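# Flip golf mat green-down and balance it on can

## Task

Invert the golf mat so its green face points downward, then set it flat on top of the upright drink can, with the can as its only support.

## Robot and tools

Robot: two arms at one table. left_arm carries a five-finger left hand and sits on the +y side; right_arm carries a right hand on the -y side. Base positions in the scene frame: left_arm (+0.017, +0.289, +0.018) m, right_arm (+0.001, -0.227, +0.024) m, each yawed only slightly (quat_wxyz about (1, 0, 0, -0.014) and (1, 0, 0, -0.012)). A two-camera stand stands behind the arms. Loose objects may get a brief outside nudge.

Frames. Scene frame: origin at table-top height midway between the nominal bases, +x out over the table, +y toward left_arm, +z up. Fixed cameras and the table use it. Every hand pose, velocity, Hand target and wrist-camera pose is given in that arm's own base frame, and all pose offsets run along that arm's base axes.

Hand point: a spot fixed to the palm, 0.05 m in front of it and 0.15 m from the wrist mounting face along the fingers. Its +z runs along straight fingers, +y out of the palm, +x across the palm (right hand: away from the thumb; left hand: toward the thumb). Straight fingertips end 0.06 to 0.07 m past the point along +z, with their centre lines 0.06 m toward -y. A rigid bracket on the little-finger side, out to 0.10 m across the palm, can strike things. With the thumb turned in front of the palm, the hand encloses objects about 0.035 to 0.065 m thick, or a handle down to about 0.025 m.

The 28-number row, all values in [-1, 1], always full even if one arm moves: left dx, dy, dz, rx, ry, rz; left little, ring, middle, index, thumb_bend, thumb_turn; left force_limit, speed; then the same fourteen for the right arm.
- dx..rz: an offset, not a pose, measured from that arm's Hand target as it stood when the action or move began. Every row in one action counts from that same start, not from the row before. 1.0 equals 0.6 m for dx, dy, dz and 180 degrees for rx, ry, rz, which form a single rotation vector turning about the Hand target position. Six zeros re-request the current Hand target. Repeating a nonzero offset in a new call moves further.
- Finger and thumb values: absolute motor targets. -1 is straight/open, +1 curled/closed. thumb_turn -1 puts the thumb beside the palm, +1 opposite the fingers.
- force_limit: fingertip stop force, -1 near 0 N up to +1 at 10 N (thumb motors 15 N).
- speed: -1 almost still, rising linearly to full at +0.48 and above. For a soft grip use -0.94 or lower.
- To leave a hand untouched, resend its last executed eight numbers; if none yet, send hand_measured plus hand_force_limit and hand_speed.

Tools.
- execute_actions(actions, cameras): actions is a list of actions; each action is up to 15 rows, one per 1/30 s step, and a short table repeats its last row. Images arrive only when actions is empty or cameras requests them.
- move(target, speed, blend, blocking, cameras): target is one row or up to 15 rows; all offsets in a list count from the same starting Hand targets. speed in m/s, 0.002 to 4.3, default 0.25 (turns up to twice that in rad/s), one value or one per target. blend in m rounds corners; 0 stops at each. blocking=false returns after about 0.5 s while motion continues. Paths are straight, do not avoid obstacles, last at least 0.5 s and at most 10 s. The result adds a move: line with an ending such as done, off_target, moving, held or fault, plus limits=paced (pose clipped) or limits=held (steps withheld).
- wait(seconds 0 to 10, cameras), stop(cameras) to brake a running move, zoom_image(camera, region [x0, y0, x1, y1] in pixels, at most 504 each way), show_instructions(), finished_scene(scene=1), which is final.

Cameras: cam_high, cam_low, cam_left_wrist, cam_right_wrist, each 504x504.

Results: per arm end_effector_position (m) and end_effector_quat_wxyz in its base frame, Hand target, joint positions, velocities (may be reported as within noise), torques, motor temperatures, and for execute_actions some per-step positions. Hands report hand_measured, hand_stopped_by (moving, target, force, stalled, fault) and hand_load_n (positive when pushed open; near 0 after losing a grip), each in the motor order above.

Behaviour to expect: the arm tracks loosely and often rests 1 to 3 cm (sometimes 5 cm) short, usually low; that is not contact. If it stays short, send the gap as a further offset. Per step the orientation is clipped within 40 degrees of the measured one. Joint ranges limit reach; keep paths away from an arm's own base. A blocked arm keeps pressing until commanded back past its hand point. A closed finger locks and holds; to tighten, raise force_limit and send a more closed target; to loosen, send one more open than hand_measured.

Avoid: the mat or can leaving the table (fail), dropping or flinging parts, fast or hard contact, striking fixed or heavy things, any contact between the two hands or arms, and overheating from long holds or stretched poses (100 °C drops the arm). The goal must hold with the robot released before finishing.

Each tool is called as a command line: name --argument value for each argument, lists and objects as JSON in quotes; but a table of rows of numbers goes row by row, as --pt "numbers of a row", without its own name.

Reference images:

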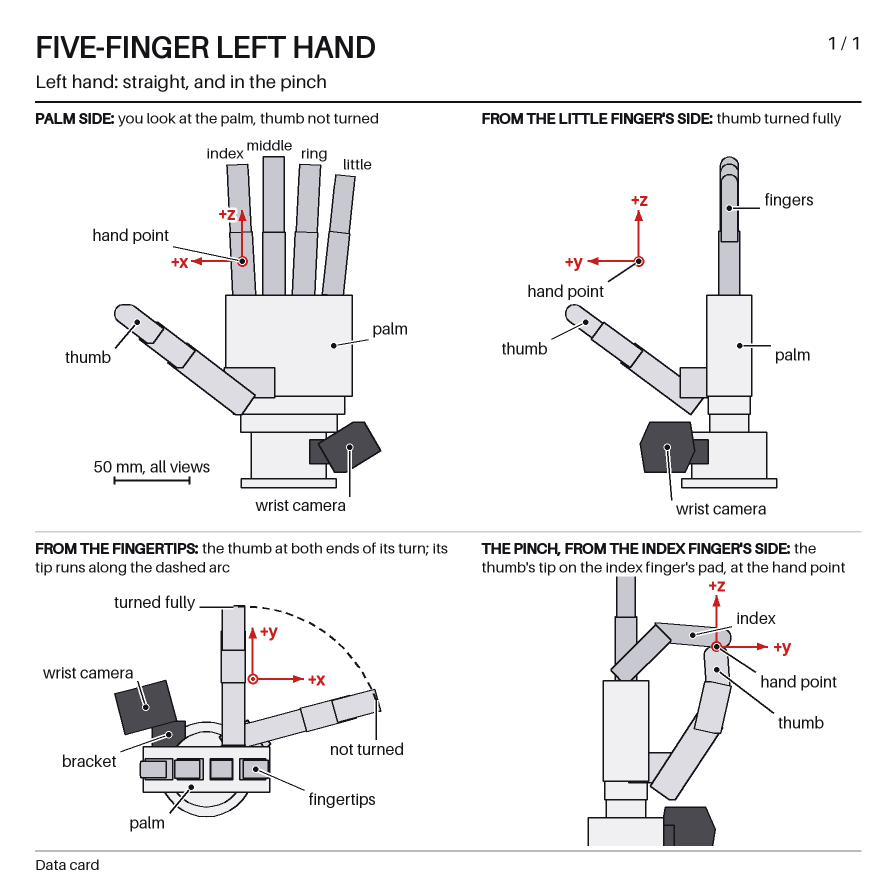

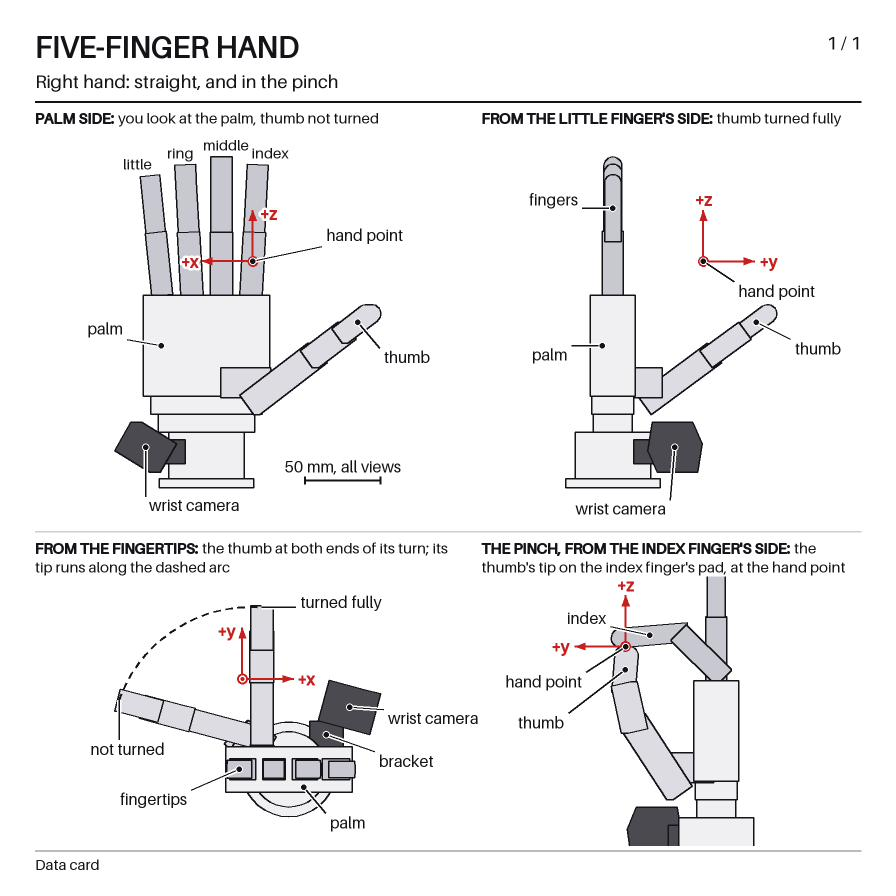

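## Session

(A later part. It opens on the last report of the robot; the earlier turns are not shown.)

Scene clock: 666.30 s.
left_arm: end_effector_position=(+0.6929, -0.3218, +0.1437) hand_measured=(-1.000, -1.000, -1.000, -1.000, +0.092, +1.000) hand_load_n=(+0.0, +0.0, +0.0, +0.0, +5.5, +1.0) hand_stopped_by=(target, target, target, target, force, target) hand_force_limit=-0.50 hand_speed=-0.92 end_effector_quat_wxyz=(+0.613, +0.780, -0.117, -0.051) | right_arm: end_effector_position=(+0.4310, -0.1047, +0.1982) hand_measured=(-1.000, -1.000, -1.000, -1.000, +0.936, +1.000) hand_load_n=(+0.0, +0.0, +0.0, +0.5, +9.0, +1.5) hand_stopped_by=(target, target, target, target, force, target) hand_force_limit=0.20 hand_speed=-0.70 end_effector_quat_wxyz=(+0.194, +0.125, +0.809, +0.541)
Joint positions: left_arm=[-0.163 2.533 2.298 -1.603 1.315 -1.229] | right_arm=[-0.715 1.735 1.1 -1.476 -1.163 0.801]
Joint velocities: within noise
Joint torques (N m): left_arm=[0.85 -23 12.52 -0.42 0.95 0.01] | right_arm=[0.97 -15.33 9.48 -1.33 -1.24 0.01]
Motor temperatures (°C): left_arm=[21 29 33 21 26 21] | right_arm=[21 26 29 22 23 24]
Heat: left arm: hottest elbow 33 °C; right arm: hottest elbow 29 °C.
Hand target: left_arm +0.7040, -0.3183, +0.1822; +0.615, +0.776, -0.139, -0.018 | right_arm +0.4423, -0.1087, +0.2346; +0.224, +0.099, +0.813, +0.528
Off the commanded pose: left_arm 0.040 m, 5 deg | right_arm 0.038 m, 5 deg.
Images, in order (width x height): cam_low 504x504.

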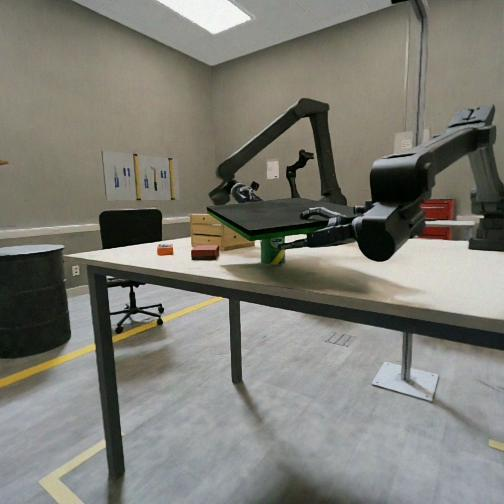

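move --target '[0,0,0.05,0,0,0,-1,-1,-1,-1,0.23,1,-0.5,-0.92,0,0,0.0,0,0,0,-1,-1,-1,-1,1,1,0.2,-0.7]' --speed 0.03 --cameras '["cam_low"]'

zoom_image --camera "cam_low" --region '[190, 175, 290, 275]'

Scene clock: 668.27 s.
left_arm: end_effector_position=(+0.6947, -0.3215, +0.1565) hand_measured=(-1.000, -1.000, -1.000, -1.000, +0.092, +1.000) hand_load_n=(+0.0, +0.0, +0.0, +0.0, +1.0, +0.0) hand_stopped_by=(target, target, target, target, force, target) hand_force_limit=-0.50 hand_speed=-0.92 end_effector_quat_wxyz=(+0.612, +0.781, -0.111, -0.059) | right_arm: end_effector_position=(+0.4309, -0.1046, +0.1983) hand_measured=(-1.000, -1.000, -1.000, -1.000, +0.936, +1.000) hand_load_n=(+0.0, +0.0, +0.0, +0.5, +9.5, +1.5) hand_stopped_by=(target, target, target, target, force, target) hand_force_limit=0.20 hand_speed=-0.70 end_effector_quat_wxyz=(+0.193, +0.125, +0.809, +0.541)
Joint positions: left_arm=[-0.162 2.533 2.333 -1.658 1.312 -1.229] | right_arm=[-0.715 1.735 1.1 -1.477 -1.163 0.801]
Joint torques (N m): left_arm=[0.85 -24.64 12.62 -0.59 1.01 0.01] | right_arm=[1.14 -15.27 9.48 -1.33 -1.23 0.02]
Heat: left arm: hottest elbow 33 °C; right arm: hottest elbow 29 °C.
Hand target: left_arm +0.7040, -0.3182, +0.2121; +0.615, +0.776, -0.139, -0.018 | right_arm +0.4423, -0.1087, +0.2346; +0.224, +0.099, +0.813, +0.528
Off the commanded pose: left_arm 0.057 m, 6 deg | right_arm 0.038 m, 5 deg.
move: off_target (left_arm, right_arm)
Images, in order (width x height): cam_low 504x504.

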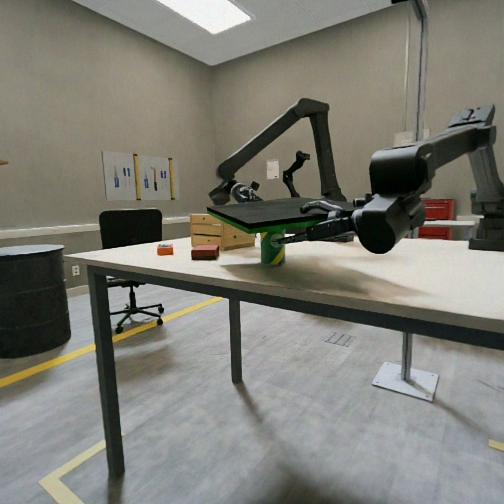

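Scaled by 5.040 from the camera's 504x504 image, which has a finer 720x720 frame.

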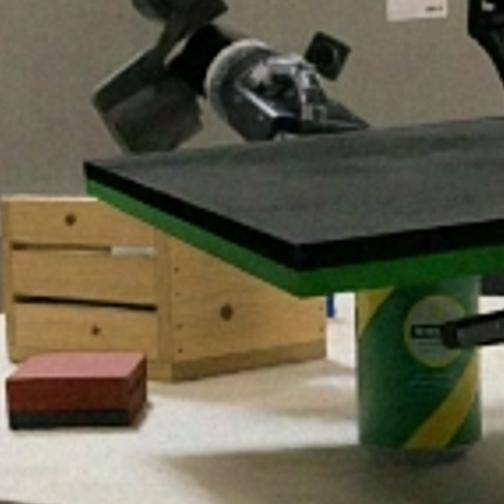

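move --target '[-0.0233,-0.0417,0.0,0,0,0,-1,-1,-1,-1,0.23,1,-0.5,-0.92,-0.0228,-0.0413,-0.02,0,0,0,-1,-1,-1,-1,1,1,0.2,-0.7]' --speed 0.03 --cameras '["cam_low","cam_high"]'

zoom_image --camera "cam_low" --region '[190, 175, 290, 275]'

Scene clock: 670.37 s.
left_arm: end_effector_position=(+0.6923, -0.3379, +0.1673) hand_measured=(-1.000, -1.000, -1.000, -1.000, +0.092, +1.000) hand_load_n=(+0.0, +0.0, +0.0, +0.0, +0.5, +0.0) hand_stopped_by=(target, target, target, target, force, target) hand_force_limit=-0.50 hand_speed=-0.92 end_effector_quat_wxyz=(+0.610, +0.783, -0.117, -0.044) | right_arm: end_effector_position=(+0.4197, -0.1194, +0.2041) hand_measured=(-1.000, -1.000, -1.000, -1.000, +0.936, +1.000) hand_load_n=(+0.0, +0.0, +0.0, +0.5, +9.0, +1.5) hand_stopped_by=(target, target, target, target, force, target) hand_force_limit=0.20 hand_speed=-0.70 end_effector_quat_wxyz=(+0.201, +0.110, +0.813, +0.536)
Joint positions: left_arm=[-0.185 2.473 2.255 -1.489 1.312 -1.353] | right_arm=[-0.758 1.749 1.131 -1.57 -1.134 0.681]
Joint torques (N m): left_arm=[-0.56 -24.82 8.87 0.54 1.23 -0.08] | right_arm=[-0.5 -12.4 9.31 -1.52 -1.08 -0.13]
Heat: left arm: hottest elbow 33 °C; right arm: hottest elbow 29 °C.
Hand target: left_arm +0.6900, -0.3432, +0.2120; +0.615, +0.776, -0.139, -0.018 | right_arm +0.4287, -0.1335, +0.2225; +0.224, +0.099, +0.813, +0.528
Off the commanded pose: left_arm 0.045 m, 4 deg | right_arm 0.025 m, 3 deg.
move: off_target (left_arm, right_arm)
Images, in order (width x height): cam_high 504x504, cam_low 504x504.

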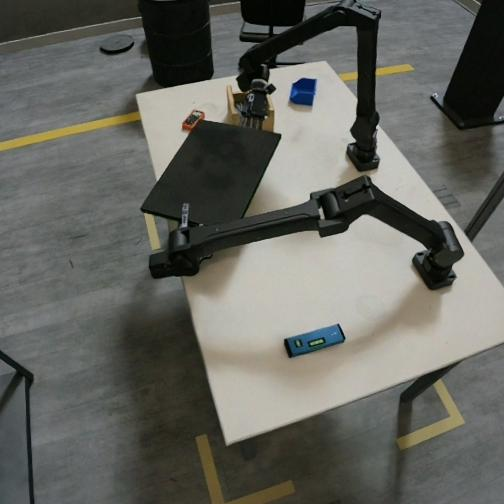

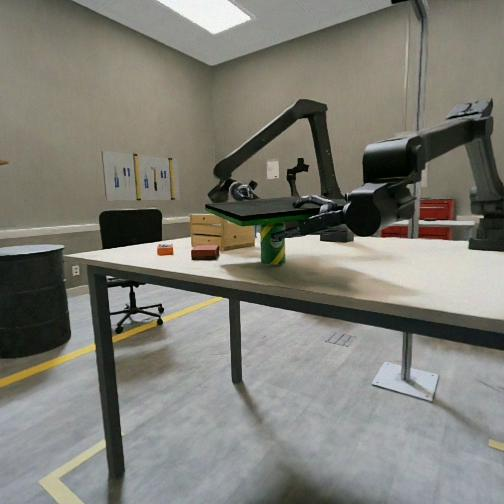

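Scaled by 5.040 from the camera's 504x504 image, which has a finer 720x720 frame.

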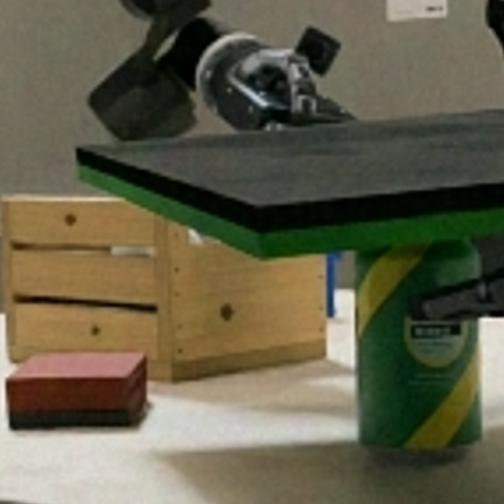

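move --target '[-0.02,-0.0167,-0.04,0,0,0,-1,-1,-1,-1,0.23,1,-0.5,-0.92,0.0117,-0.025,-0.04,0,0,0,-1,-1,-1,-1,1,1,0.2,-0.7]' --speed 0.03 --cameras '["cam_low","cam_high"]'

zoom_image --camera "cam_low" --region '[190, 175, 290, 275]'

zoom_image --camera "cam_high" --region '[130, 80, 290, 240]'

Scene clock: 672.33 s.
left_arm: end_effector_position=(+0.6823, -0.3428, +0.1469) hand_measured=(-1.000, -1.000, -1.000, -1.000, +0.092, +1.000) hand_load_n=(+0.0, +0.0, +0.0, +0.0, +1.0, +0.5) hand_stopped_by=(target, target, target, target, force, target) hand_force_limit=-0.50 hand_speed=-0.92 end_effector_quat_wxyz=(+0.610, +0.783, -0.115, -0.039) | right_arm: end_effector_position=(+0.4257, -0.1338, +0.1835) hand_measured=(-1.000, -1.000, -1.000, -1.000, +0.936, +1.000) hand_load_n=(+0.0, +0.0, +0.0, +0.5, +9.0, +1.0) hand_stopped_by=(target, target, target, target, force, target) hand_force_limit=0.20 hand_speed=-0.70 end_effector_quat_wxyz=(+0.196, +0.114, +0.811, +0.540)
Joint positions: left_arm=[-0.194 2.434 2.126 -1.325 1.315 -1.425] | right_arm=[-0.772 1.822 1.163 -1.57 -1.126 0.654]
Joint torques (N m): left_arm=[-1.14 -24.23 8.59 0.61 1.17 -0.1] | right_arm=[-0.32 -12.98 8.87 -0.85 -1.08 -0.12]
Heat: left arm: hottest elbow 33 °C; right arm: hottest elbow 29 °C.
Hand target: left_arm +0.6781, -0.3531, +0.1883; +0.615, +0.776, -0.139, -0.018 | right_arm +0.4358, -0.1485, +0.1985; +0.224, +0.099, +0.813, +0.528
Off the commanded pose: left_arm 0.043 m, 4 deg | right_arm 0.023 m, 4 deg.
move: off_target (left_arm, right_arm)
Images, in order (width x height): cam_high 504x504, cam_low 504x504.

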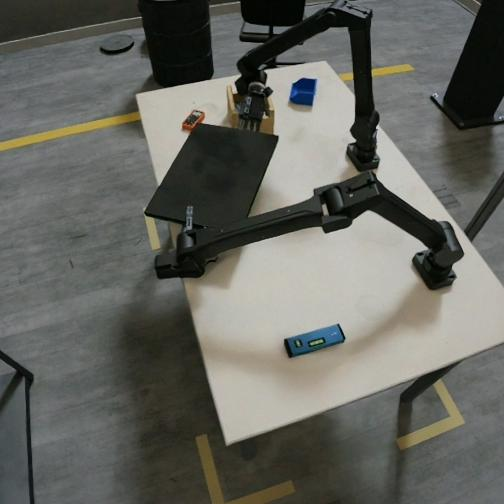

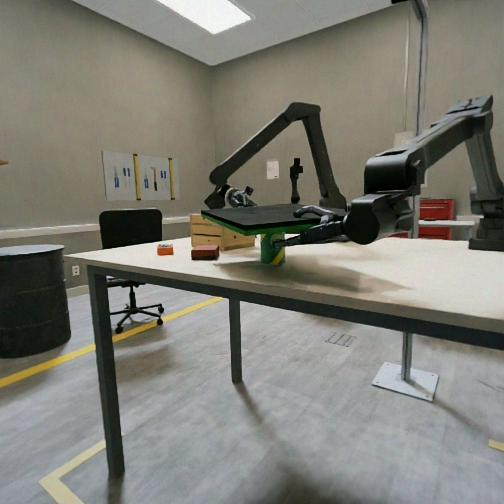

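Scaled by 5.040 from the camera's 504x504 image, which has a finer 720x720 frame.

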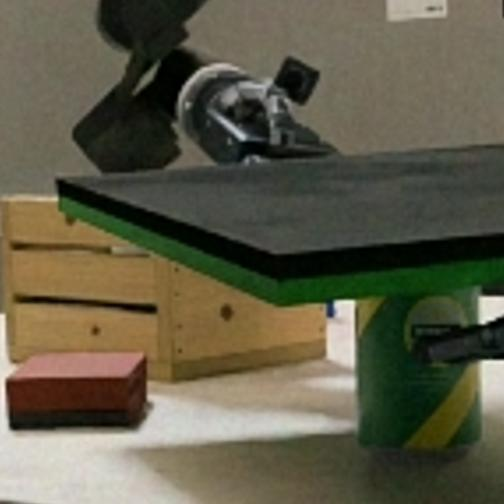

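Scaled by 3.150 from the camera's 504x504 image, which has a finer 720x720 frame.

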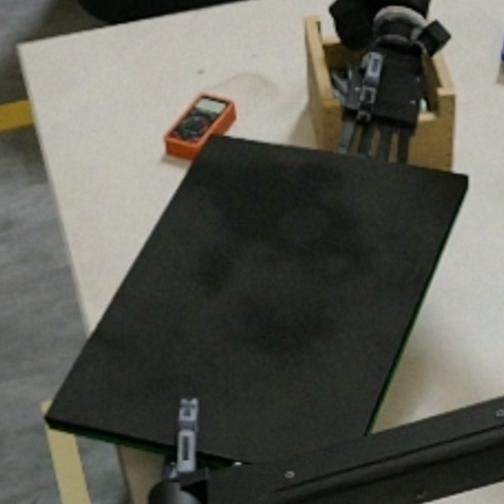

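move --target '[0,0,0.05,0,0,0,-1,-1,-1,-1,0.23,1,-0.5,-0.92,0,0,0.025,0,0,0,-1,-1,-1,-1,1,1,0.2,-0.7]' --speed 0.03 --cameras '[]'

move --target '[-0.0083,-0.0167,0.0,0,0,0,-1,-1,-1,-1,0.23,1,-0.5,-0.92,-0.0017,-0.015,0,0,0,0,-1,-1,-1,-1,1,1,0.2,-0.7]' --speed 0.03 --cameras '["cam_low","cam_high"]'

zoom_image --camera "cam_low" --region '[190, 175, 290, 275]'

zoom_image --camera "cam_high" --region '[130, 80, 290, 240]'

Scene clock: 674.37 s.
left_arm: end_effector_position=(+0.6801, -0.3423, +0.1668) hand_measured=(-1.000, -1.000, -1.000, -1.000, +0.092, +1.000) hand_load_n=(+0.0, +0.0, +0.0, +0.0, +0.0, -0.5) hand_stopped_by=(target, target, target, target, force, target) hand_force_limit=-0.50 hand_speed=-0.92 end_effector_quat_wxyz=(+0.610, +0.783, -0.112, -0.042) | right_arm: end_effector_position=(+0.4276, -0.1363, +0.1876) hand_measured=(-1.000, -1.000, -1.000, -1.000, +0.936, +1.000) hand_load_n=(+0.0, +0.0, +0.0, +0.5, +9.0, +1.5) hand_stopped_by=(target, target, target, target, force, target) hand_force_limit=0.20 hand_speed=-0.70 end_effector_quat_wxyz=(+0.196, +0.115, +0.811, +0.540)
Joint positions: left_arm=[-0.194 2.405 2.126 -1.355 1.315 -1.431] | right_arm=[-0.773 1.822 1.177 -1.584 -1.126 0.654]
Joint torques (N m): left_arm=[-1.14 -24.29 10.69 -0.24 1.17 -0.08] | right_arm=[-0.26 -14.68 8.95 -1.63 -1.1 -0.12]
Heat: left arm: hottest elbow 33 °C; right arm: hottest elbow 29 °C.
Hand target: left_arm +0.6781, -0.3531, +0.2182; +0.615, +0.776, -0.139, -0.018 | right_arm +0.4357, -0.1484, +0.2135; +0.224, +0.099, +0.813, +0.528
Off the commanded pose: left_arm 0.053 m, 4 deg | right_arm 0.030 m, 4 deg.
move: off_target (left_arm, right_arm)
No camera images: "cameras" was empty.

Scene clock: 675.60 s.
left_arm: end_effector_position=(+0.6790, -0.3526, +0.1750) hand_measured=(-1.000, -1.000, -1.000, -1.000, +0.092, +1.000) hand_load_n=(+0.0, +0.0, +0.0, +0.0, +0.0, +0.5) hand_stopped_by=(target, target, target, target, force, target) hand_force_limit=-0.50 hand_speed=-0.92 end_effector_quat_wxyz=(+0.610, +0.783, -0.114, -0.041) | right_arm: end_effector_position=(+0.4261, -0.1458, +0.1946) hand_measured=(-1.000, -1.000, -1.000, -1.000, +0.936, +1.000) hand_load_n=(+0.5, +0.0, +0.0, +0.5, +9.0, +1.5) hand_stopped_by=(target, target, target, target, force, target) hand_force_limit=0.20 hand_speed=-0.70 end_effector_quat_wxyz=(+0.203, +0.112, +0.812, +0.536)
Joint positions: left_arm=[-0.209 2.387 2.115 -1.305 1.315 -1.487] | right_arm=[-0.791 1.822 1.2 -1.616 -1.118 0.627]
Joint torques (N m): left_arm=[-1.32 -24.23 8.88 0.76 1.16 -0.1] | right_arm=[0.09 -13.39 9.07 -1.65 -1.05 -0.13]
Heat: left arm: hottest elbow 32 °C; right arm: hottest elbow 29 °C.
Hand target: left_arm +0.6730, -0.3633, +0.2180; +0.615, +0.776, -0.139, -0.018 | right_arm +0.4347, -0.1576, +0.2136; +0.224, +0.099, +0.813, +0.528
Off the commanded pose: left_arm 0.045 m, 4 deg | right_arm 0.024 m, 3 deg.
move: off_target (left_arm, right_arm)
Images, in order (width x height): cam_high 504x504, cam_low 504x504.

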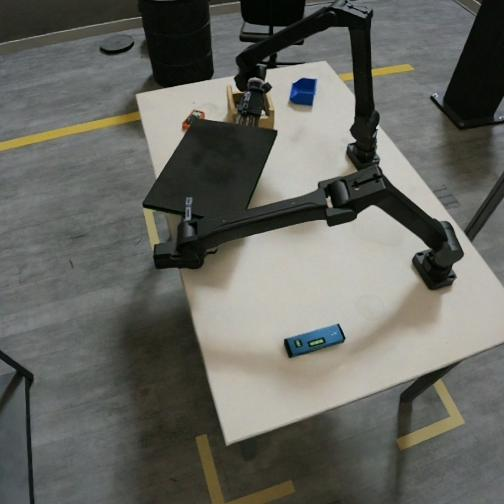

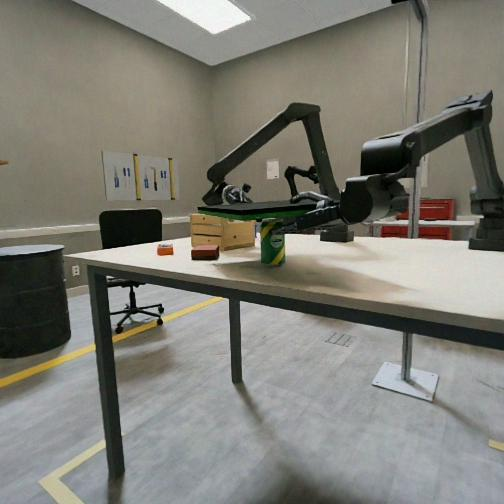

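Scaled by 5.040 from the camera's 504x504 image, which has a finer 720x720 frame.

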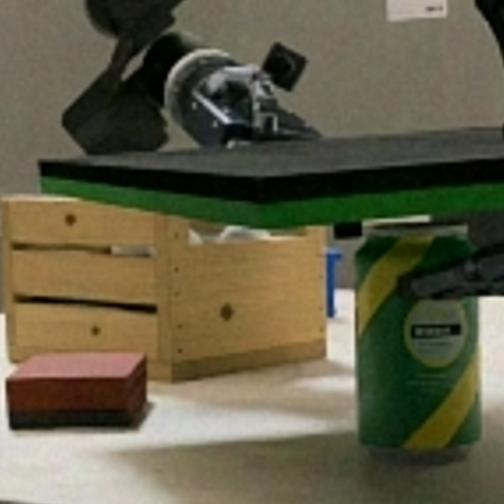

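Scaled by 3.150 from the camera's 504x504 image, which has a finer 720x720 frame.

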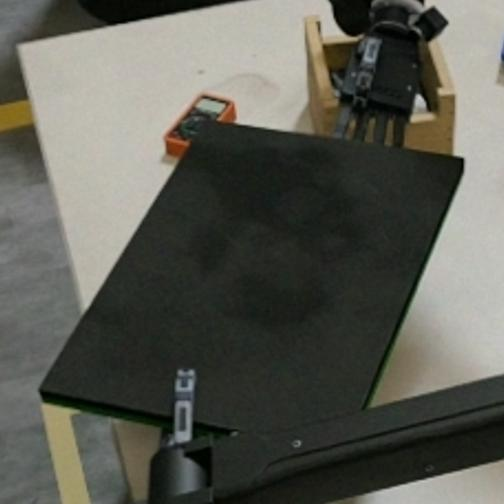

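zoom_image --camera "cam_low" --region '[235, 200, 295, 260]'

execute_actions --actions '[]' --cameras '["cam_left_wrist","cam_right_wrist"]'

Scaled by 8.400 from the camera's 504x504 image, which has a finer 720x720 frame.

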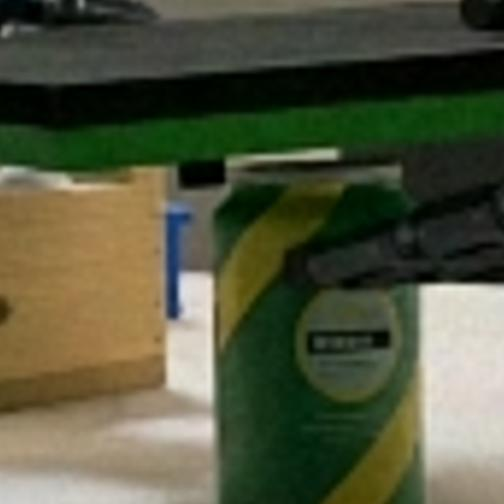

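Scene clock: 675.90 s.
left_arm: end_effector_position=(+0.6790, -0.3526, +0.1750) hand_measured=(-1.000, -1.000, -1.000, -1.000, +0.092, +1.000) hand_load_n=(+0.0, +0.0, +0.0, +0.0, +0.0, +0.0) hand_stopped_by=(target, target, target, target, force, target) hand_force_limit=-0.50 hand_speed=-0.92 end_effector_quat_wxyz=(+0.610, +0.783, -0.113, -0.041) | right_arm: end_effector_position=(+0.4261, -0.1458, +0.1946) hand_measured=(-1.000, -1.000, -1.000, -1.000, +0.936, +1.000) hand_load_n=(+0.0, +0.0, +0.0, +0.5, +9.0, +1.5) hand_stopped_by=(target, target, target, target, force, target) hand_force_limit=0.20 hand_speed=-0.70 end_effector_quat_wxyz=(+0.203, +0.112, +0.812, +0.536)
Joint positions: left_arm=[-0.209 2.387 2.115 -1.305 1.315 -1.487] | right_arm=[-0.791 1.822 1.2 -1.616 -1.118 0.626]
Joint velocities: within noise
Joint torques (N m): left_arm=[-1.26 -24.23 8.9 0.76 1.15 -0.1] | right_arm=[0.09 -13.39 9.09 -1.68 -1.05 -0.13]
Motor temperatures (°C): left_arm=[21 30 32 21 27 21] | right_arm=[21 26 29 22 23 24]
Heat: left arm: hottest elbow 32 °C; right arm: hottest elbow 29 °C.
Hand target: left_arm +0.6730, -0.3633, +0.2180; +0.615, +0.776, -0.139, -0.018 | right_arm +0.4347, -0.1576, +0.2136; +0.224, +0.099, +0.813, +0.528
Off the commanded pose: left_arm 0.045 m, 4 deg | right_arm 0.024 m, 3 deg.
camera_calibration:
cam_left_wrist: T_world_to_cam=[[0.417039, 0.132876, -0.899123, -0.074025], [0.864562, 0.247172, 0.437536, -0.574633], [0.280376, -0.959818, -0.0117994, -0.415011], [0, 0, 0, 1]] pos_world=[0.644037, -0.246465, 0.179968]
cam_right_wrist: T_world_to_cam=[[-0.272826, 0.443215, 0.853889, 0.0129041], [0.497519, -0.694666, 0.519532, -0.416874], [0.823433, 0.566567, -0.0309849, -0.148503], [0, 0, 0, 1]] pos_world=[0.333205, -0.211171, 0.200959]
Images, in order (width x height): cam_left_wrist 504x504, cam_right_wrist 504x504.

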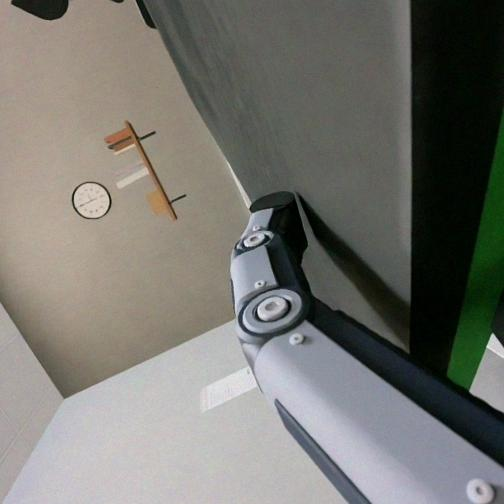

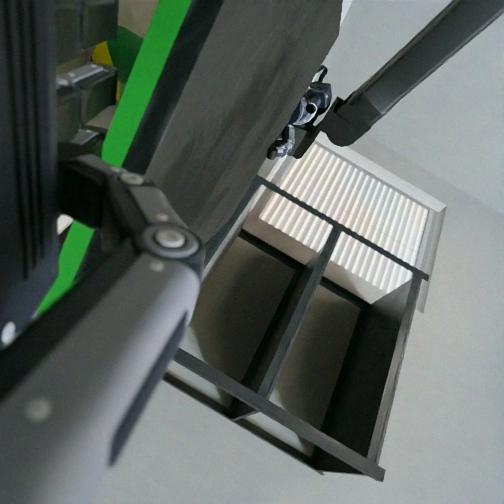

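move --target '[0,0,-0.03,0,0,0,-1,-1,-1,-1,0.23,1,-0.5,-0.92,0,0,-0.028,0,0,0,-1,-1,-1,-1,1,1,0.2,-0.7]' --speed 0.03 --cameras '["cam_low","cam_high"]'

zoom_image --camera "cam_low" --region '[190, 175, 290, 275]'

zoom_image --camera "cam_low" --region '[235, 200, 295, 260]'

zoom_image --camera "cam_high" --region '[130, 80, 290, 240]'

Scene clock: 678.20 s.
left_arm: end_effector_position=(+0.6779, -0.3523, +0.1674) hand_measured=(-1.000, -1.000, -1.000, -1.000, +0.092, +1.000) hand_load_n=(+0.0, +0.0, +0.5, +0.0, +0.0, +0.0) hand_stopped_by=(target, target, target, target, force, target) hand_force_limit=-0.50 hand_speed=-0.92 end_effector_quat_wxyz=(+0.610, +0.783, -0.117, -0.035) | right_arm: end_effector_position=(+0.4271, -0.1469, +0.1851) hand_measured=(-1.000, -1.000, -1.000, -1.000, +0.936, +1.000) hand_load_n=(+0.0, +0.0, +0.0, +0.5, +9.0, +1.5) hand_stopped_by=(target, target, target, target, force, target) hand_force_limit=0.20 hand_speed=-0.70 end_effector_quat_wxyz=(+0.196, +0.116, +0.810, +0.540)
Joint positions: left_arm=[-0.209 2.387 2.093 -1.267 1.315 -1.49] | right_arm=[-0.791 1.846 1.2 -1.612 -1.117 0.625]
Joint torques (N m): left_arm=[-1.26 -23.18 8.79 0.8 1.15 -0.09] | right_arm=[0.09 -13.51 7.82 -0.38 -1.06 -0.14]
Heat: left arm: hottest elbow 32 °C; right arm: hottest elbow 29 °C.
Hand target: left_arm +0.6731, -0.3633, +0.2001; +0.615, +0.776, -0.139, -0.018 | right_arm +0.4347, -0.1575, +0.1969; +0.224, +0.099, +0.813, +0.528
Off the commanded pose: left_arm 0.035 m, 3 deg | right_arm 0.018 m, 4 deg.
move: off_target (left_arm, right_arm)
Images, in order (width x height): cam_high 504x504, cam_low 504x504.

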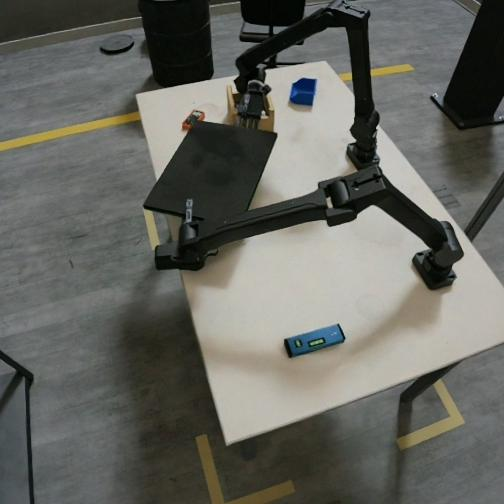

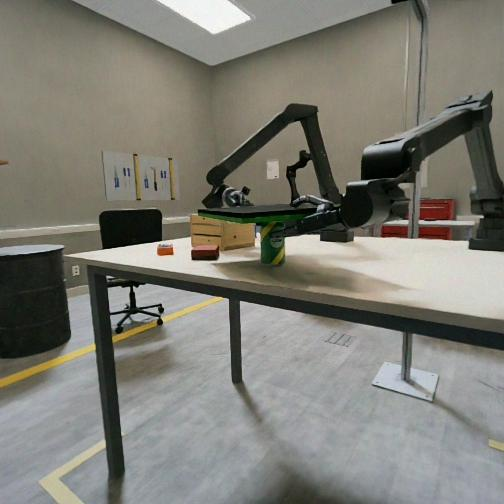

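Scaled by 5.040 from the camera's 504x504 image, which has a finer 720x720 frame.

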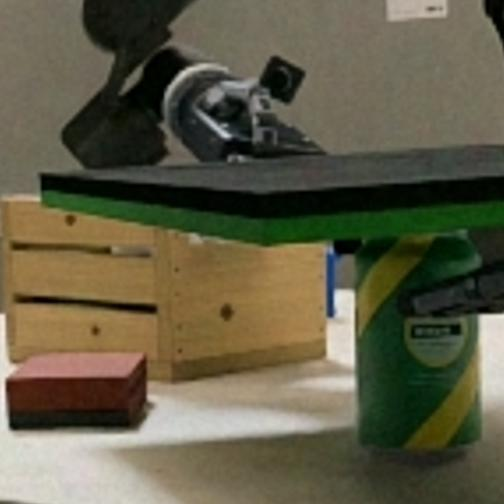

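Scaled by 8.400 from the camera's 504x504 image, which has a finer 720x720 frame.

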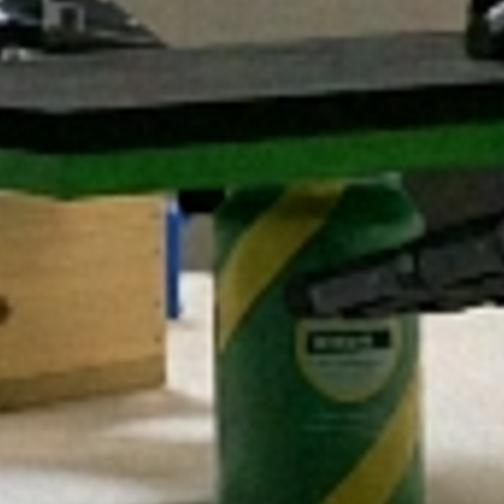

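Scaled by 3.150 from the camera's 504x504 image, which has a finer 720x720 frame.

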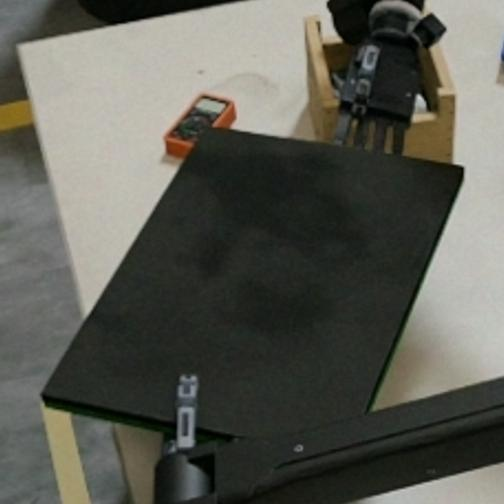

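move --target '[0,0,-0.022,0,0,0,-1,-1,-1,-1,0.23,1,-0.5,-0.92,0,0,-0.022,0,0,0,-1,-1,-1,-1,1,1,0.2,-0.7]' --speed 0.03 --cameras '[]'

execute_actions --actions '[]' --cameras '["cam_low"]'

zoom_image --camera "cam_low" --region '[190, 175, 290, 275]'

zoom_image --camera "cam_low" --region '[235, 200, 295, 260]'

Scene clock: 679.47 s.
left_arm: end_effector_position=(+0.6771, -0.3522, +0.1625) hand_measured=(-1.000, -1.000, -1.000, -1.000, +0.092, +1.000) hand_load_n=(+0.0, +0.0, +0.0, +0.0, +0.0, +0.0) hand_stopped_by=(target, target, target, target, force, target) hand_force_limit=-0.50 hand_speed=-0.92 end_effector_quat_wxyz=(+0.610, +0.782, -0.121, -0.031) | right_arm: end_effector_position=(+0.4292, -0.1490, +0.1740) hand_measured=(-1.000, -1.000, -1.000, -1.000, +0.936, +1.000) hand_load_n=(+0.0, +0.0, +0.0, +0.5, +9.0, +1.5) hand_stopped_by=(target, target, target, target, force, target) hand_force_limit=0.20 hand_speed=-0.70 end_effector_quat_wxyz=(+0.200, +0.114, +0.811, +0.538)
Joint positions: left_arm=[-0.209 2.387 2.079 -1.241 1.315 -1.49] | right_arm=[-0.791 1.867 1.2 -1.581 -1.117 0.625]
Joint torques (N m): left_arm=[-1.2 -22.36 8.83 0.83 1.15 -0.1] | right_arm=[-0.03 -13.63 6.95 -0.39 -1.07 -0.13]
Heat: left arm: hottest elbow 32 °C; right arm: hottest elbow 29 °C.
Hand target: left_arm +0.6731, -0.3632, +0.1869; +0.615, +0.776, -0.139, -0.018 | right_arm +0.4347, -0.1575, +0.1835; +0.224, +0.099, +0.813, +0.528
Off the commanded pose: left_arm 0.027 m, 3 deg | right_arm 0.014 m, 3 deg.
move: off_target (left_arm, right_arm)
No camera images: "cameras" was empty.

Scene clock: 679.47 s.
left_arm: end_effector_position=(+0.6771, -0.3522, +0.1625) hand_measured=(-1.000, -1.000, -1.000, -1.000, +0.092, +1.000) hand_load_n=(+0.0, +0.0, +0.0, +0.0, +0.0, +0.0) hand_stopped_by=(target, target, target, target, force, target) hand_force_limit=-0.50 hand_speed=-0.92 end_effector_quat_wxyz=(+0.610, +0.782, -0.121, -0.031) | right_arm: end_effector_position=(+0.4292, -0.1490, +0.1740) hand_measured=(-1.000, -1.000, -1.000, -1.000, +0.936, +1.000) hand_load_n=(+0.0, +0.0, +0.0, +0.5, +9.0, +1.5) hand_stopped_by=(target, target, target, target, force, target) hand_force_limit=0.20 hand_speed=-0.70 end_effector_quat_wxyz=(+0.200, +0.114, +0.811, +0.538)
Joint positions: left_arm=[-0.209 2.387 2.079 -1.241 1.315 -1.49] | right_arm=[-0.791 1.867 1.2 -1.581 -1.117 0.625]
Joint velocities: within noise
Joint torques (N m): left_arm=[-1.2 -22.36 8.83 0.83 1.15 -0.1] | right_arm=[-0.03 -13.63 6.95 -0.39 -1.07 -0.13]
Motor temperatures (°C): left_arm=[21 29 32 21 27 21] | right_arm=[21 26 29 22 23 24]
Heat: left arm: hottest elbow 32 °C; right arm: hottest elbow 29 °C.
Hand target: left_arm +0.6731, -0.3632, +0.1869; +0.615, +0.776, -0.139, -0.018 | right_arm +0.4347, -0.1575, +0.1835; +0.224, +0.099, +0.813, +0.528
Off the commanded pose: left_arm 0.027 m, 3 deg | right_arm 0.014 m, 3 deg.
Images, in order (width x height): cam_low 504x504.

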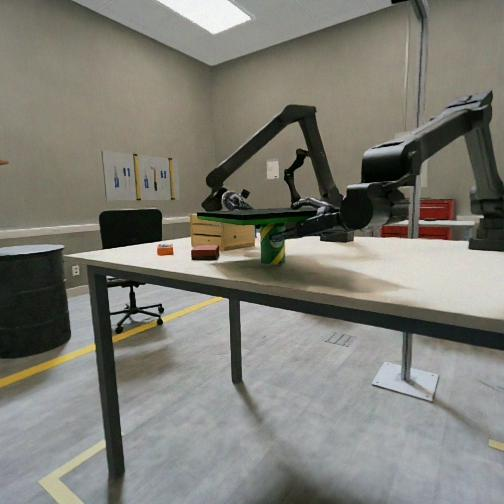

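Scaled by 5.040 from the camera's 504x504 image, which has a finer 720x720 frame.

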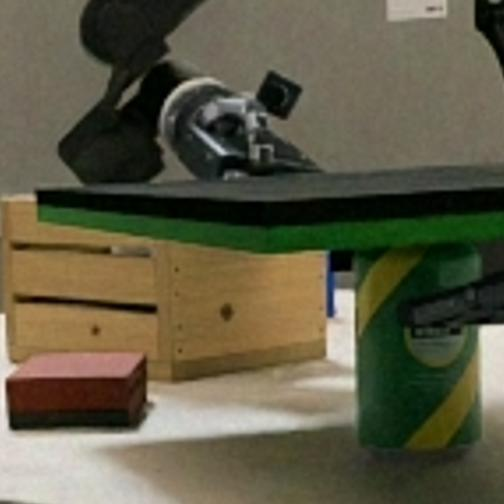

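Scaled by 8.400 from the camera's 504x504 image, which has a finer 720x720 frame.

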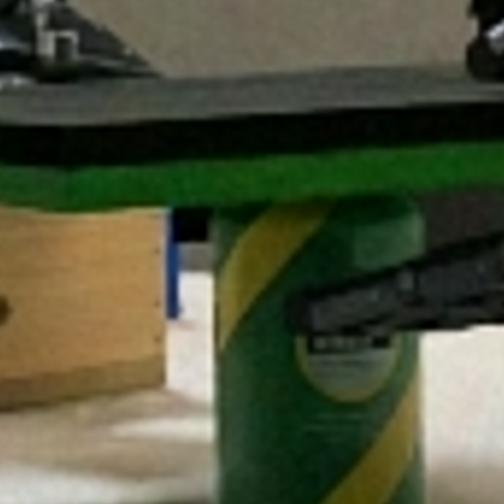

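move --target '[0,0,-0.03,0,0,0,-1,-1,-1,-1,0.23,1,-0.5,-0.92,0,0,0,0,0,0,-1,-1,-1,-1,1,1,0.2,-0.7]' --speed 0.03 --cameras '["cam_low"]'

zoom_image --camera "cam_low" --region '[190, 175, 290, 275]'

zoom_image --camera "cam_low" --region '[235, 200, 295, 260]'

Scene clock: 680.83 s.
left_arm: end_effector_position=(+0.6764, -0.3520, +0.1573) hand_measured=(-1.000, -1.000, -1.000, -1.000, +0.092, +1.000) hand_load_n=(+0.0, +0.0, +0.0, +0.0, +0.0, +0.0) hand_stopped_by=(target, target, target, target, force, target) hand_force_limit=-0.50 hand_speed=-0.92 end_effector_quat_wxyz=(+0.611, +0.781, -0.126, -0.024) | right_arm: end_effector_position=(+0.4292, -0.1490, +0.1740) hand_measured=(-1.000, -1.000, -1.000, -1.000, +0.936, +1.000) hand_load_n=(+0.0, +0.0, +0.0, +0.5, +9.0, +1.5) hand_stopped_by=(target, target, target, target, force, target) hand_force_limit=0.20 hand_speed=-0.70 end_effector_quat_wxyz=(+0.200, +0.114, +0.811, +0.538)
Joint positions: left_arm=[-0.209 2.387 2.063 -1.208 1.315 -1.49] | right_arm=[-0.791 1.867 1.2 -1.581 -1.117 0.625]
Joint torques (N m): left_arm=[-1.2 -21.07 8.79 0.87 1.14 -0.08] | right_arm=[-0.15 -13.68 6.97 -0.39 -1.07 -0.14]
Heat: left arm: hottest elbow 32 °C; right arm: hottest elbow 29 °C.
Hand target: left_arm +0.6731, -0.3632, +0.1689; +0.615, +0.776, -0.139, -0.018 | right_arm +0.4347, -0.1575, +0.1835; +0.224, +0.099, +0.813, +0.528
Off the commanded pose: left_arm 0.016 m, 2 deg | right_arm 0.014 m, 3 deg.
move: off_target (left_arm, right_arm)
Images, in order (width x height): cam_low 504x504.

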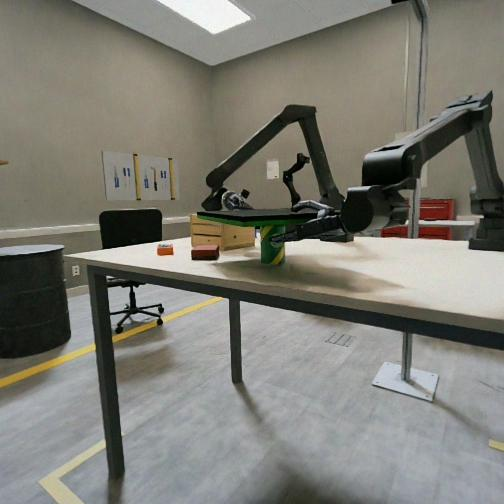

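Scaled by 5.040 from the camera's 504x504 image, which has a finer 720x720 frame.

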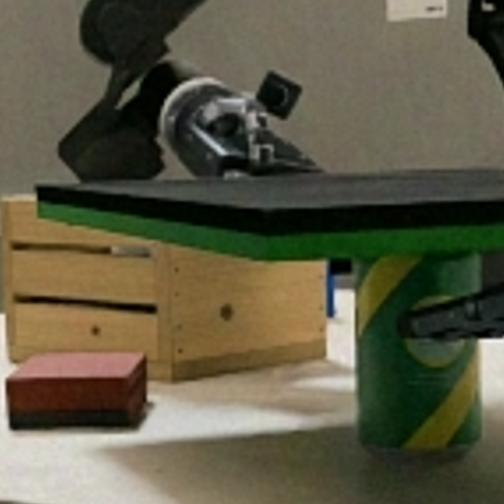

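Scaled by 8.400 from the camera's 504x504 image, which has a finer 720x720 frame.

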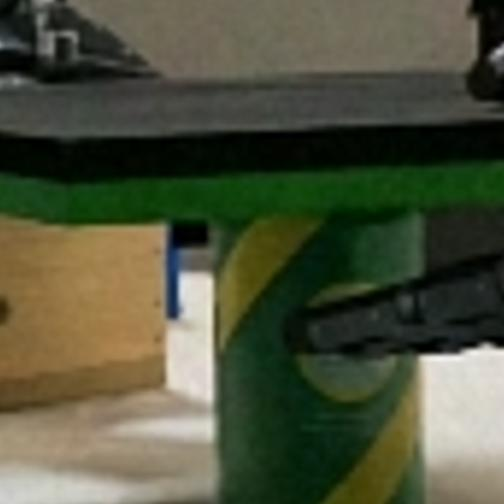

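move --target '[0,0,-0.015,0,0,0,-1,-1,-1,-1,0.23,1,-0.5,-0.92,0,0,-0.018,0,0,0,-1,-1,-1,-1,1,1,0.2,-0.7]' --speed 0.03 --cameras '["cam_low"]'

zoom_image --camera "cam_low" --region '[190, 175, 290, 275]'

zoom_image --camera "cam_low" --region '[235, 200, 295, 260]'

Scene clock: 682.00 s.
left_arm: end_effector_position=(+0.6764, -0.3526, +0.1564) hand_measured=(-1.000, -1.000, -1.000, -1.000, +0.092, +1.000) hand_load_n=(+0.0, +0.0, +0.0, +0.0, +0.0, -0.5) hand_stopped_by=(target, target, target, target, force, target) hand_force_limit=-0.50 hand_speed=-0.92 end_effector_quat_wxyz=(+0.611, +0.781, -0.130, -0.019) | right_arm: end_effector_position=(+0.4302, -0.1500, +0.1696) hand_measured=(-1.000, -1.000, -1.000, -1.000, +0.936, +1.000) hand_load_n=(+0.0, +0.0, +0.0, +0.0, +9.0, +1.5) hand_stopped_by=(target, target, target, target, force, target) hand_force_limit=0.20 hand_speed=-0.70 end_effector_quat_wxyz=(+0.206, +0.108, +0.813, +0.534)
Joint positions: left_arm=[-0.21 2.387 2.059 -1.192 1.316 -1.49] | right_arm=[-0.791 1.875 1.2 -1.56 -1.118 0.619]
Joint torques (N m): left_arm=[-1.26 -20.48 8.5 0.92 1.12 -0.11] | right_arm=[-0.09 -13.16 6.37 -0.2 -1.02 -0.07]
Heat: left arm: hottest elbow 32 °C; right arm: hottest elbow 29 °C.
Hand target: left_arm +0.6730, -0.3633, +0.1599; +0.615, +0.776, -0.139, -0.018 | right_arm +0.4347, -0.1575, +0.1729; +0.224, +0.099, +0.813, +0.528
Off the commanded pose: left_arm 0.012 m, 1 deg | right_arm 0.009 m, 2 deg.
move: off_target (left_arm)
Images, in order (width x height): cam_low 504x504.

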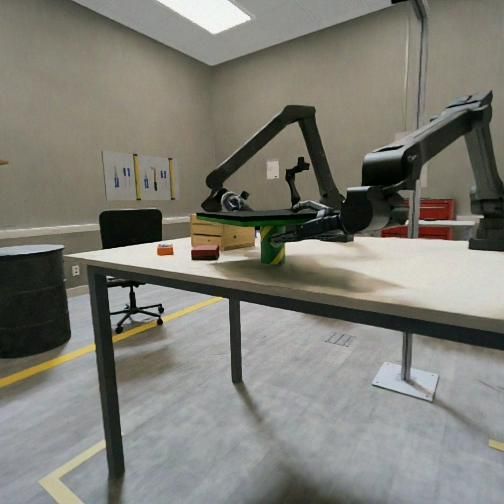

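Scaled by 5.040 from the camera's 504x504 image, which has a finer 720x720 frame.

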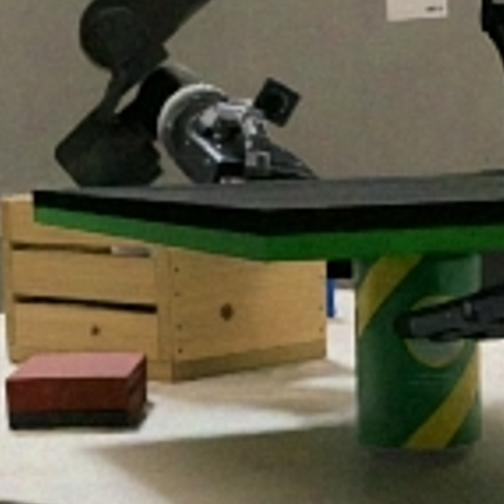

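Scaled by 8.400 from the camera's 504x504 image, which has a finer 720x720 frame.

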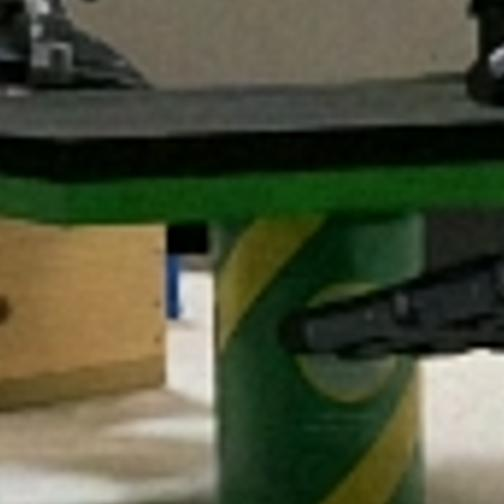

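move --target '[0,0,-0.015,0,0,0,-1,-1,-1,-1,0.23,1,-0.5,-0.92,0,0,-0.013,0,0,0,-1,-1,-1,-1,1,1,0.2,-0.7]' --speed 0.03 --cameras '["cam_low"]'

zoom_image --camera "cam_low" --region '[190, 175, 290, 275]'

Scene clock: 683.10 s.
left_arm: end_effector_position=(+0.6767, -0.3540, +0.1576) hand_measured=(-1.000, -1.000, -1.000, -1.000, +0.092, +1.000) hand_load_n=(+0.0, +0.0, +0.0, +0.5, +0.0, +0.0) hand_stopped_by=(target, target, target, target, force, target) hand_force_limit=-0.50 hand_speed=-0.92 end_effector_quat_wxyz=(+0.613, +0.778, -0.136, -0.013) | right_arm: end_effector_position=(+0.4313, -0.1511, +0.1656) hand_measured=(-1.000, -1.000, -1.000, -1.000, +0.936, +1.000) hand_load_n=(+0.0, +0.0, +0.0, +0.5, +9.0, +1.5) hand_stopped_by=(target, target, target, target, force, target) hand_force_limit=0.20 hand_speed=-0.70 end_effector_quat_wxyz=(+0.212, +0.105, +0.813, +0.533)
Joint positions: left_arm=[-0.211 2.387 2.059 -1.175 1.319 -1.49] | right_arm=[-0.791 1.883 1.2 -1.544 -1.123 0.614]
Joint torques (N m): left_arm=[-1.03 -19.78 7.97 0.92 0.99 -0.11] | right_arm=[0.09 -12.75 5.94 -0.13 -0.85 -0.02]
Heat: left arm: hottest elbow 32 °C; right arm: hottest elbow 29 °C.
Hand target: left_arm +0.6730, -0.3633, +0.1509; +0.615, +0.776, -0.139, -0.018 | right_arm +0.4347, -0.1575, +0.1649; +0.224, +0.099, +0.813, +0.528
Off the commanded pose: left_arm 0.012 m, 1 deg | right_arm 0.007 m, 2 deg.
move: off_target (left_arm)
Images, in order (width x height): cam_low 504x504.

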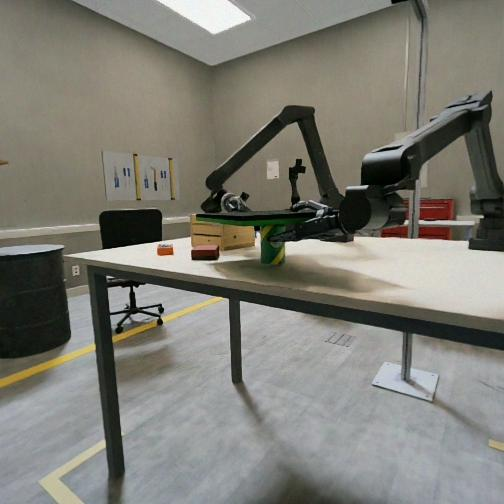

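Scaled by 5.040 from the camera's 504x504 image, which has a finer 720x720 frame.

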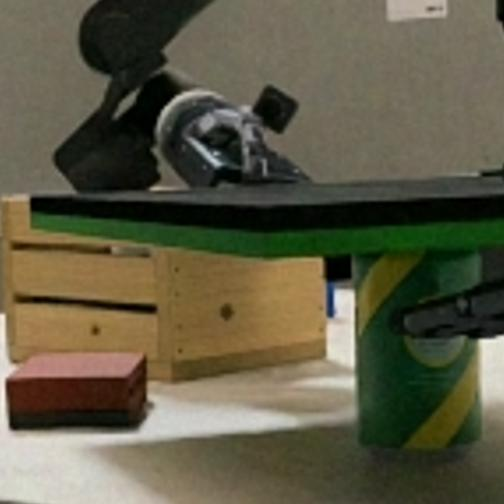

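execute_actions --actions '[]' --cameras '["cam_right_wrist","cam_left_wrist"]'

zoom_image --camera "cam_right_wrist" --region '[0, 0, 252, 252]'

Scene clock: 683.73 s.
left_arm: end_effector_position=(+0.6767, -0.3540, +0.1576) hand_measured=(-1.000, -1.000, -1.000, -1.000, +0.092, +1.000) hand_load_n=(+0.0, +0.0, +0.0, +0.0, +0.0, +0.0) hand_stopped_by=(target, target, target, target, force, target) hand_force_limit=-0.50 hand_speed=-0.92 end_effector_quat_wxyz=(+0.613, +0.778, -0.136, -0.013) | right_arm: end_effector_position=(+0.4313, -0.1511, +0.1656) hand_measured=(-1.000, -1.000, -1.000, -1.000, +0.936, +1.000) hand_load_n=(+0.0, +0.0, +0.0, +0.0, +9.0, +1.5) hand_stopped_by=(target, target, target, target, force, target) hand_force_limit=0.20 hand_speed=-0.70 end_effector_quat_wxyz=(+0.212, +0.105, +0.813, +0.533)
Joint positions: left_arm=[-0.211 2.387 2.059 -1.175 1.319 -1.49] | right_arm=[-0.791 1.883 1.2 -1.544 -1.123 0.614]
Joint velocities: within noise
Joint torques (N m): left_arm=[-1.03 -19.78 7.95 0.9 0.98 -0.1] | right_arm=[-0.09 -12.63 5.91 -0.12 -0.85 -0.03]
Motor temperatures (°C): left_arm=[21 29 32 21 27 21] | right_arm=[21 27 29 22 23 24]
Heat: left arm: hottest elbow 32 °C; right arm: hottest elbow 29 °C.
Hand target: left_arm +0.6730, -0.3633, +0.1509; +0.615, +0.776, -0.139, -0.018 | right_arm +0.4347, -0.1575, +0.1649; +0.224, +0.099, +0.813, +0.528
Off the commanded pose: left_arm 0.012 m, 1 deg | right_arm 0.007 m, 2 deg.
camera_calibration:
cam_left_wrist: T_world_to_cam=[[0.478732, 0.115029, -0.870393, -0.141015], [0.832831, 0.254261, 0.491675, -0.549184], [0.277863, -0.960271, 0.0259231, -0.420303], [0, 0, 0, 1]] pos_world=[0.641673, -0.247748, 0.158178]
cam_right_wrist: T_world_to_cam=[[-0.290683, 0.451578, 0.843552, 0.0522045], [0.487345, -0.688817, 0.53668, -0.405687], [0.823406, 0.567105, -0.0198472, -0.152439], [0, 0, 0, 1]] pos_world=[0.338403, -0.21657, 0.170661]
Images, in order (width x height): cam_left_wrist 504x504, cam_right_wrist 504x504.

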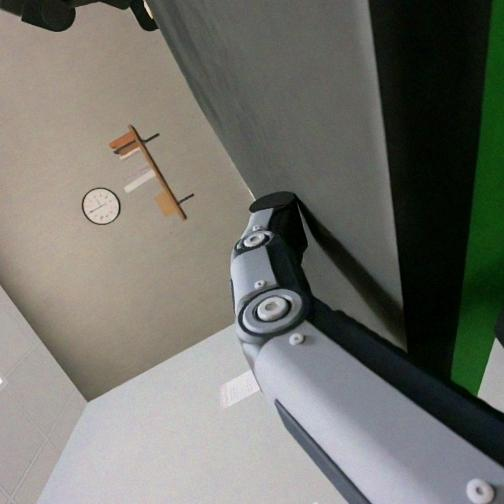

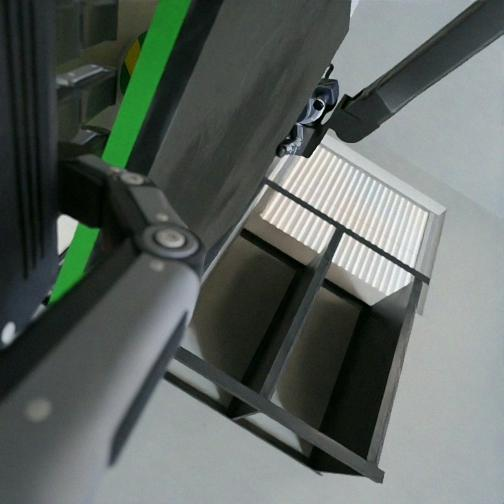

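Scaled by 2.000 from the camera's 504x504 image, which has a finer 720x720 frame.

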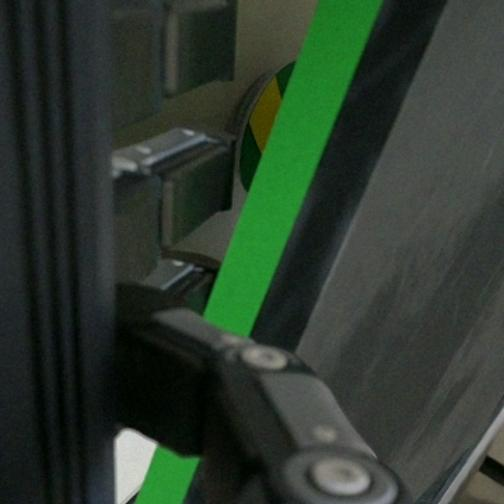

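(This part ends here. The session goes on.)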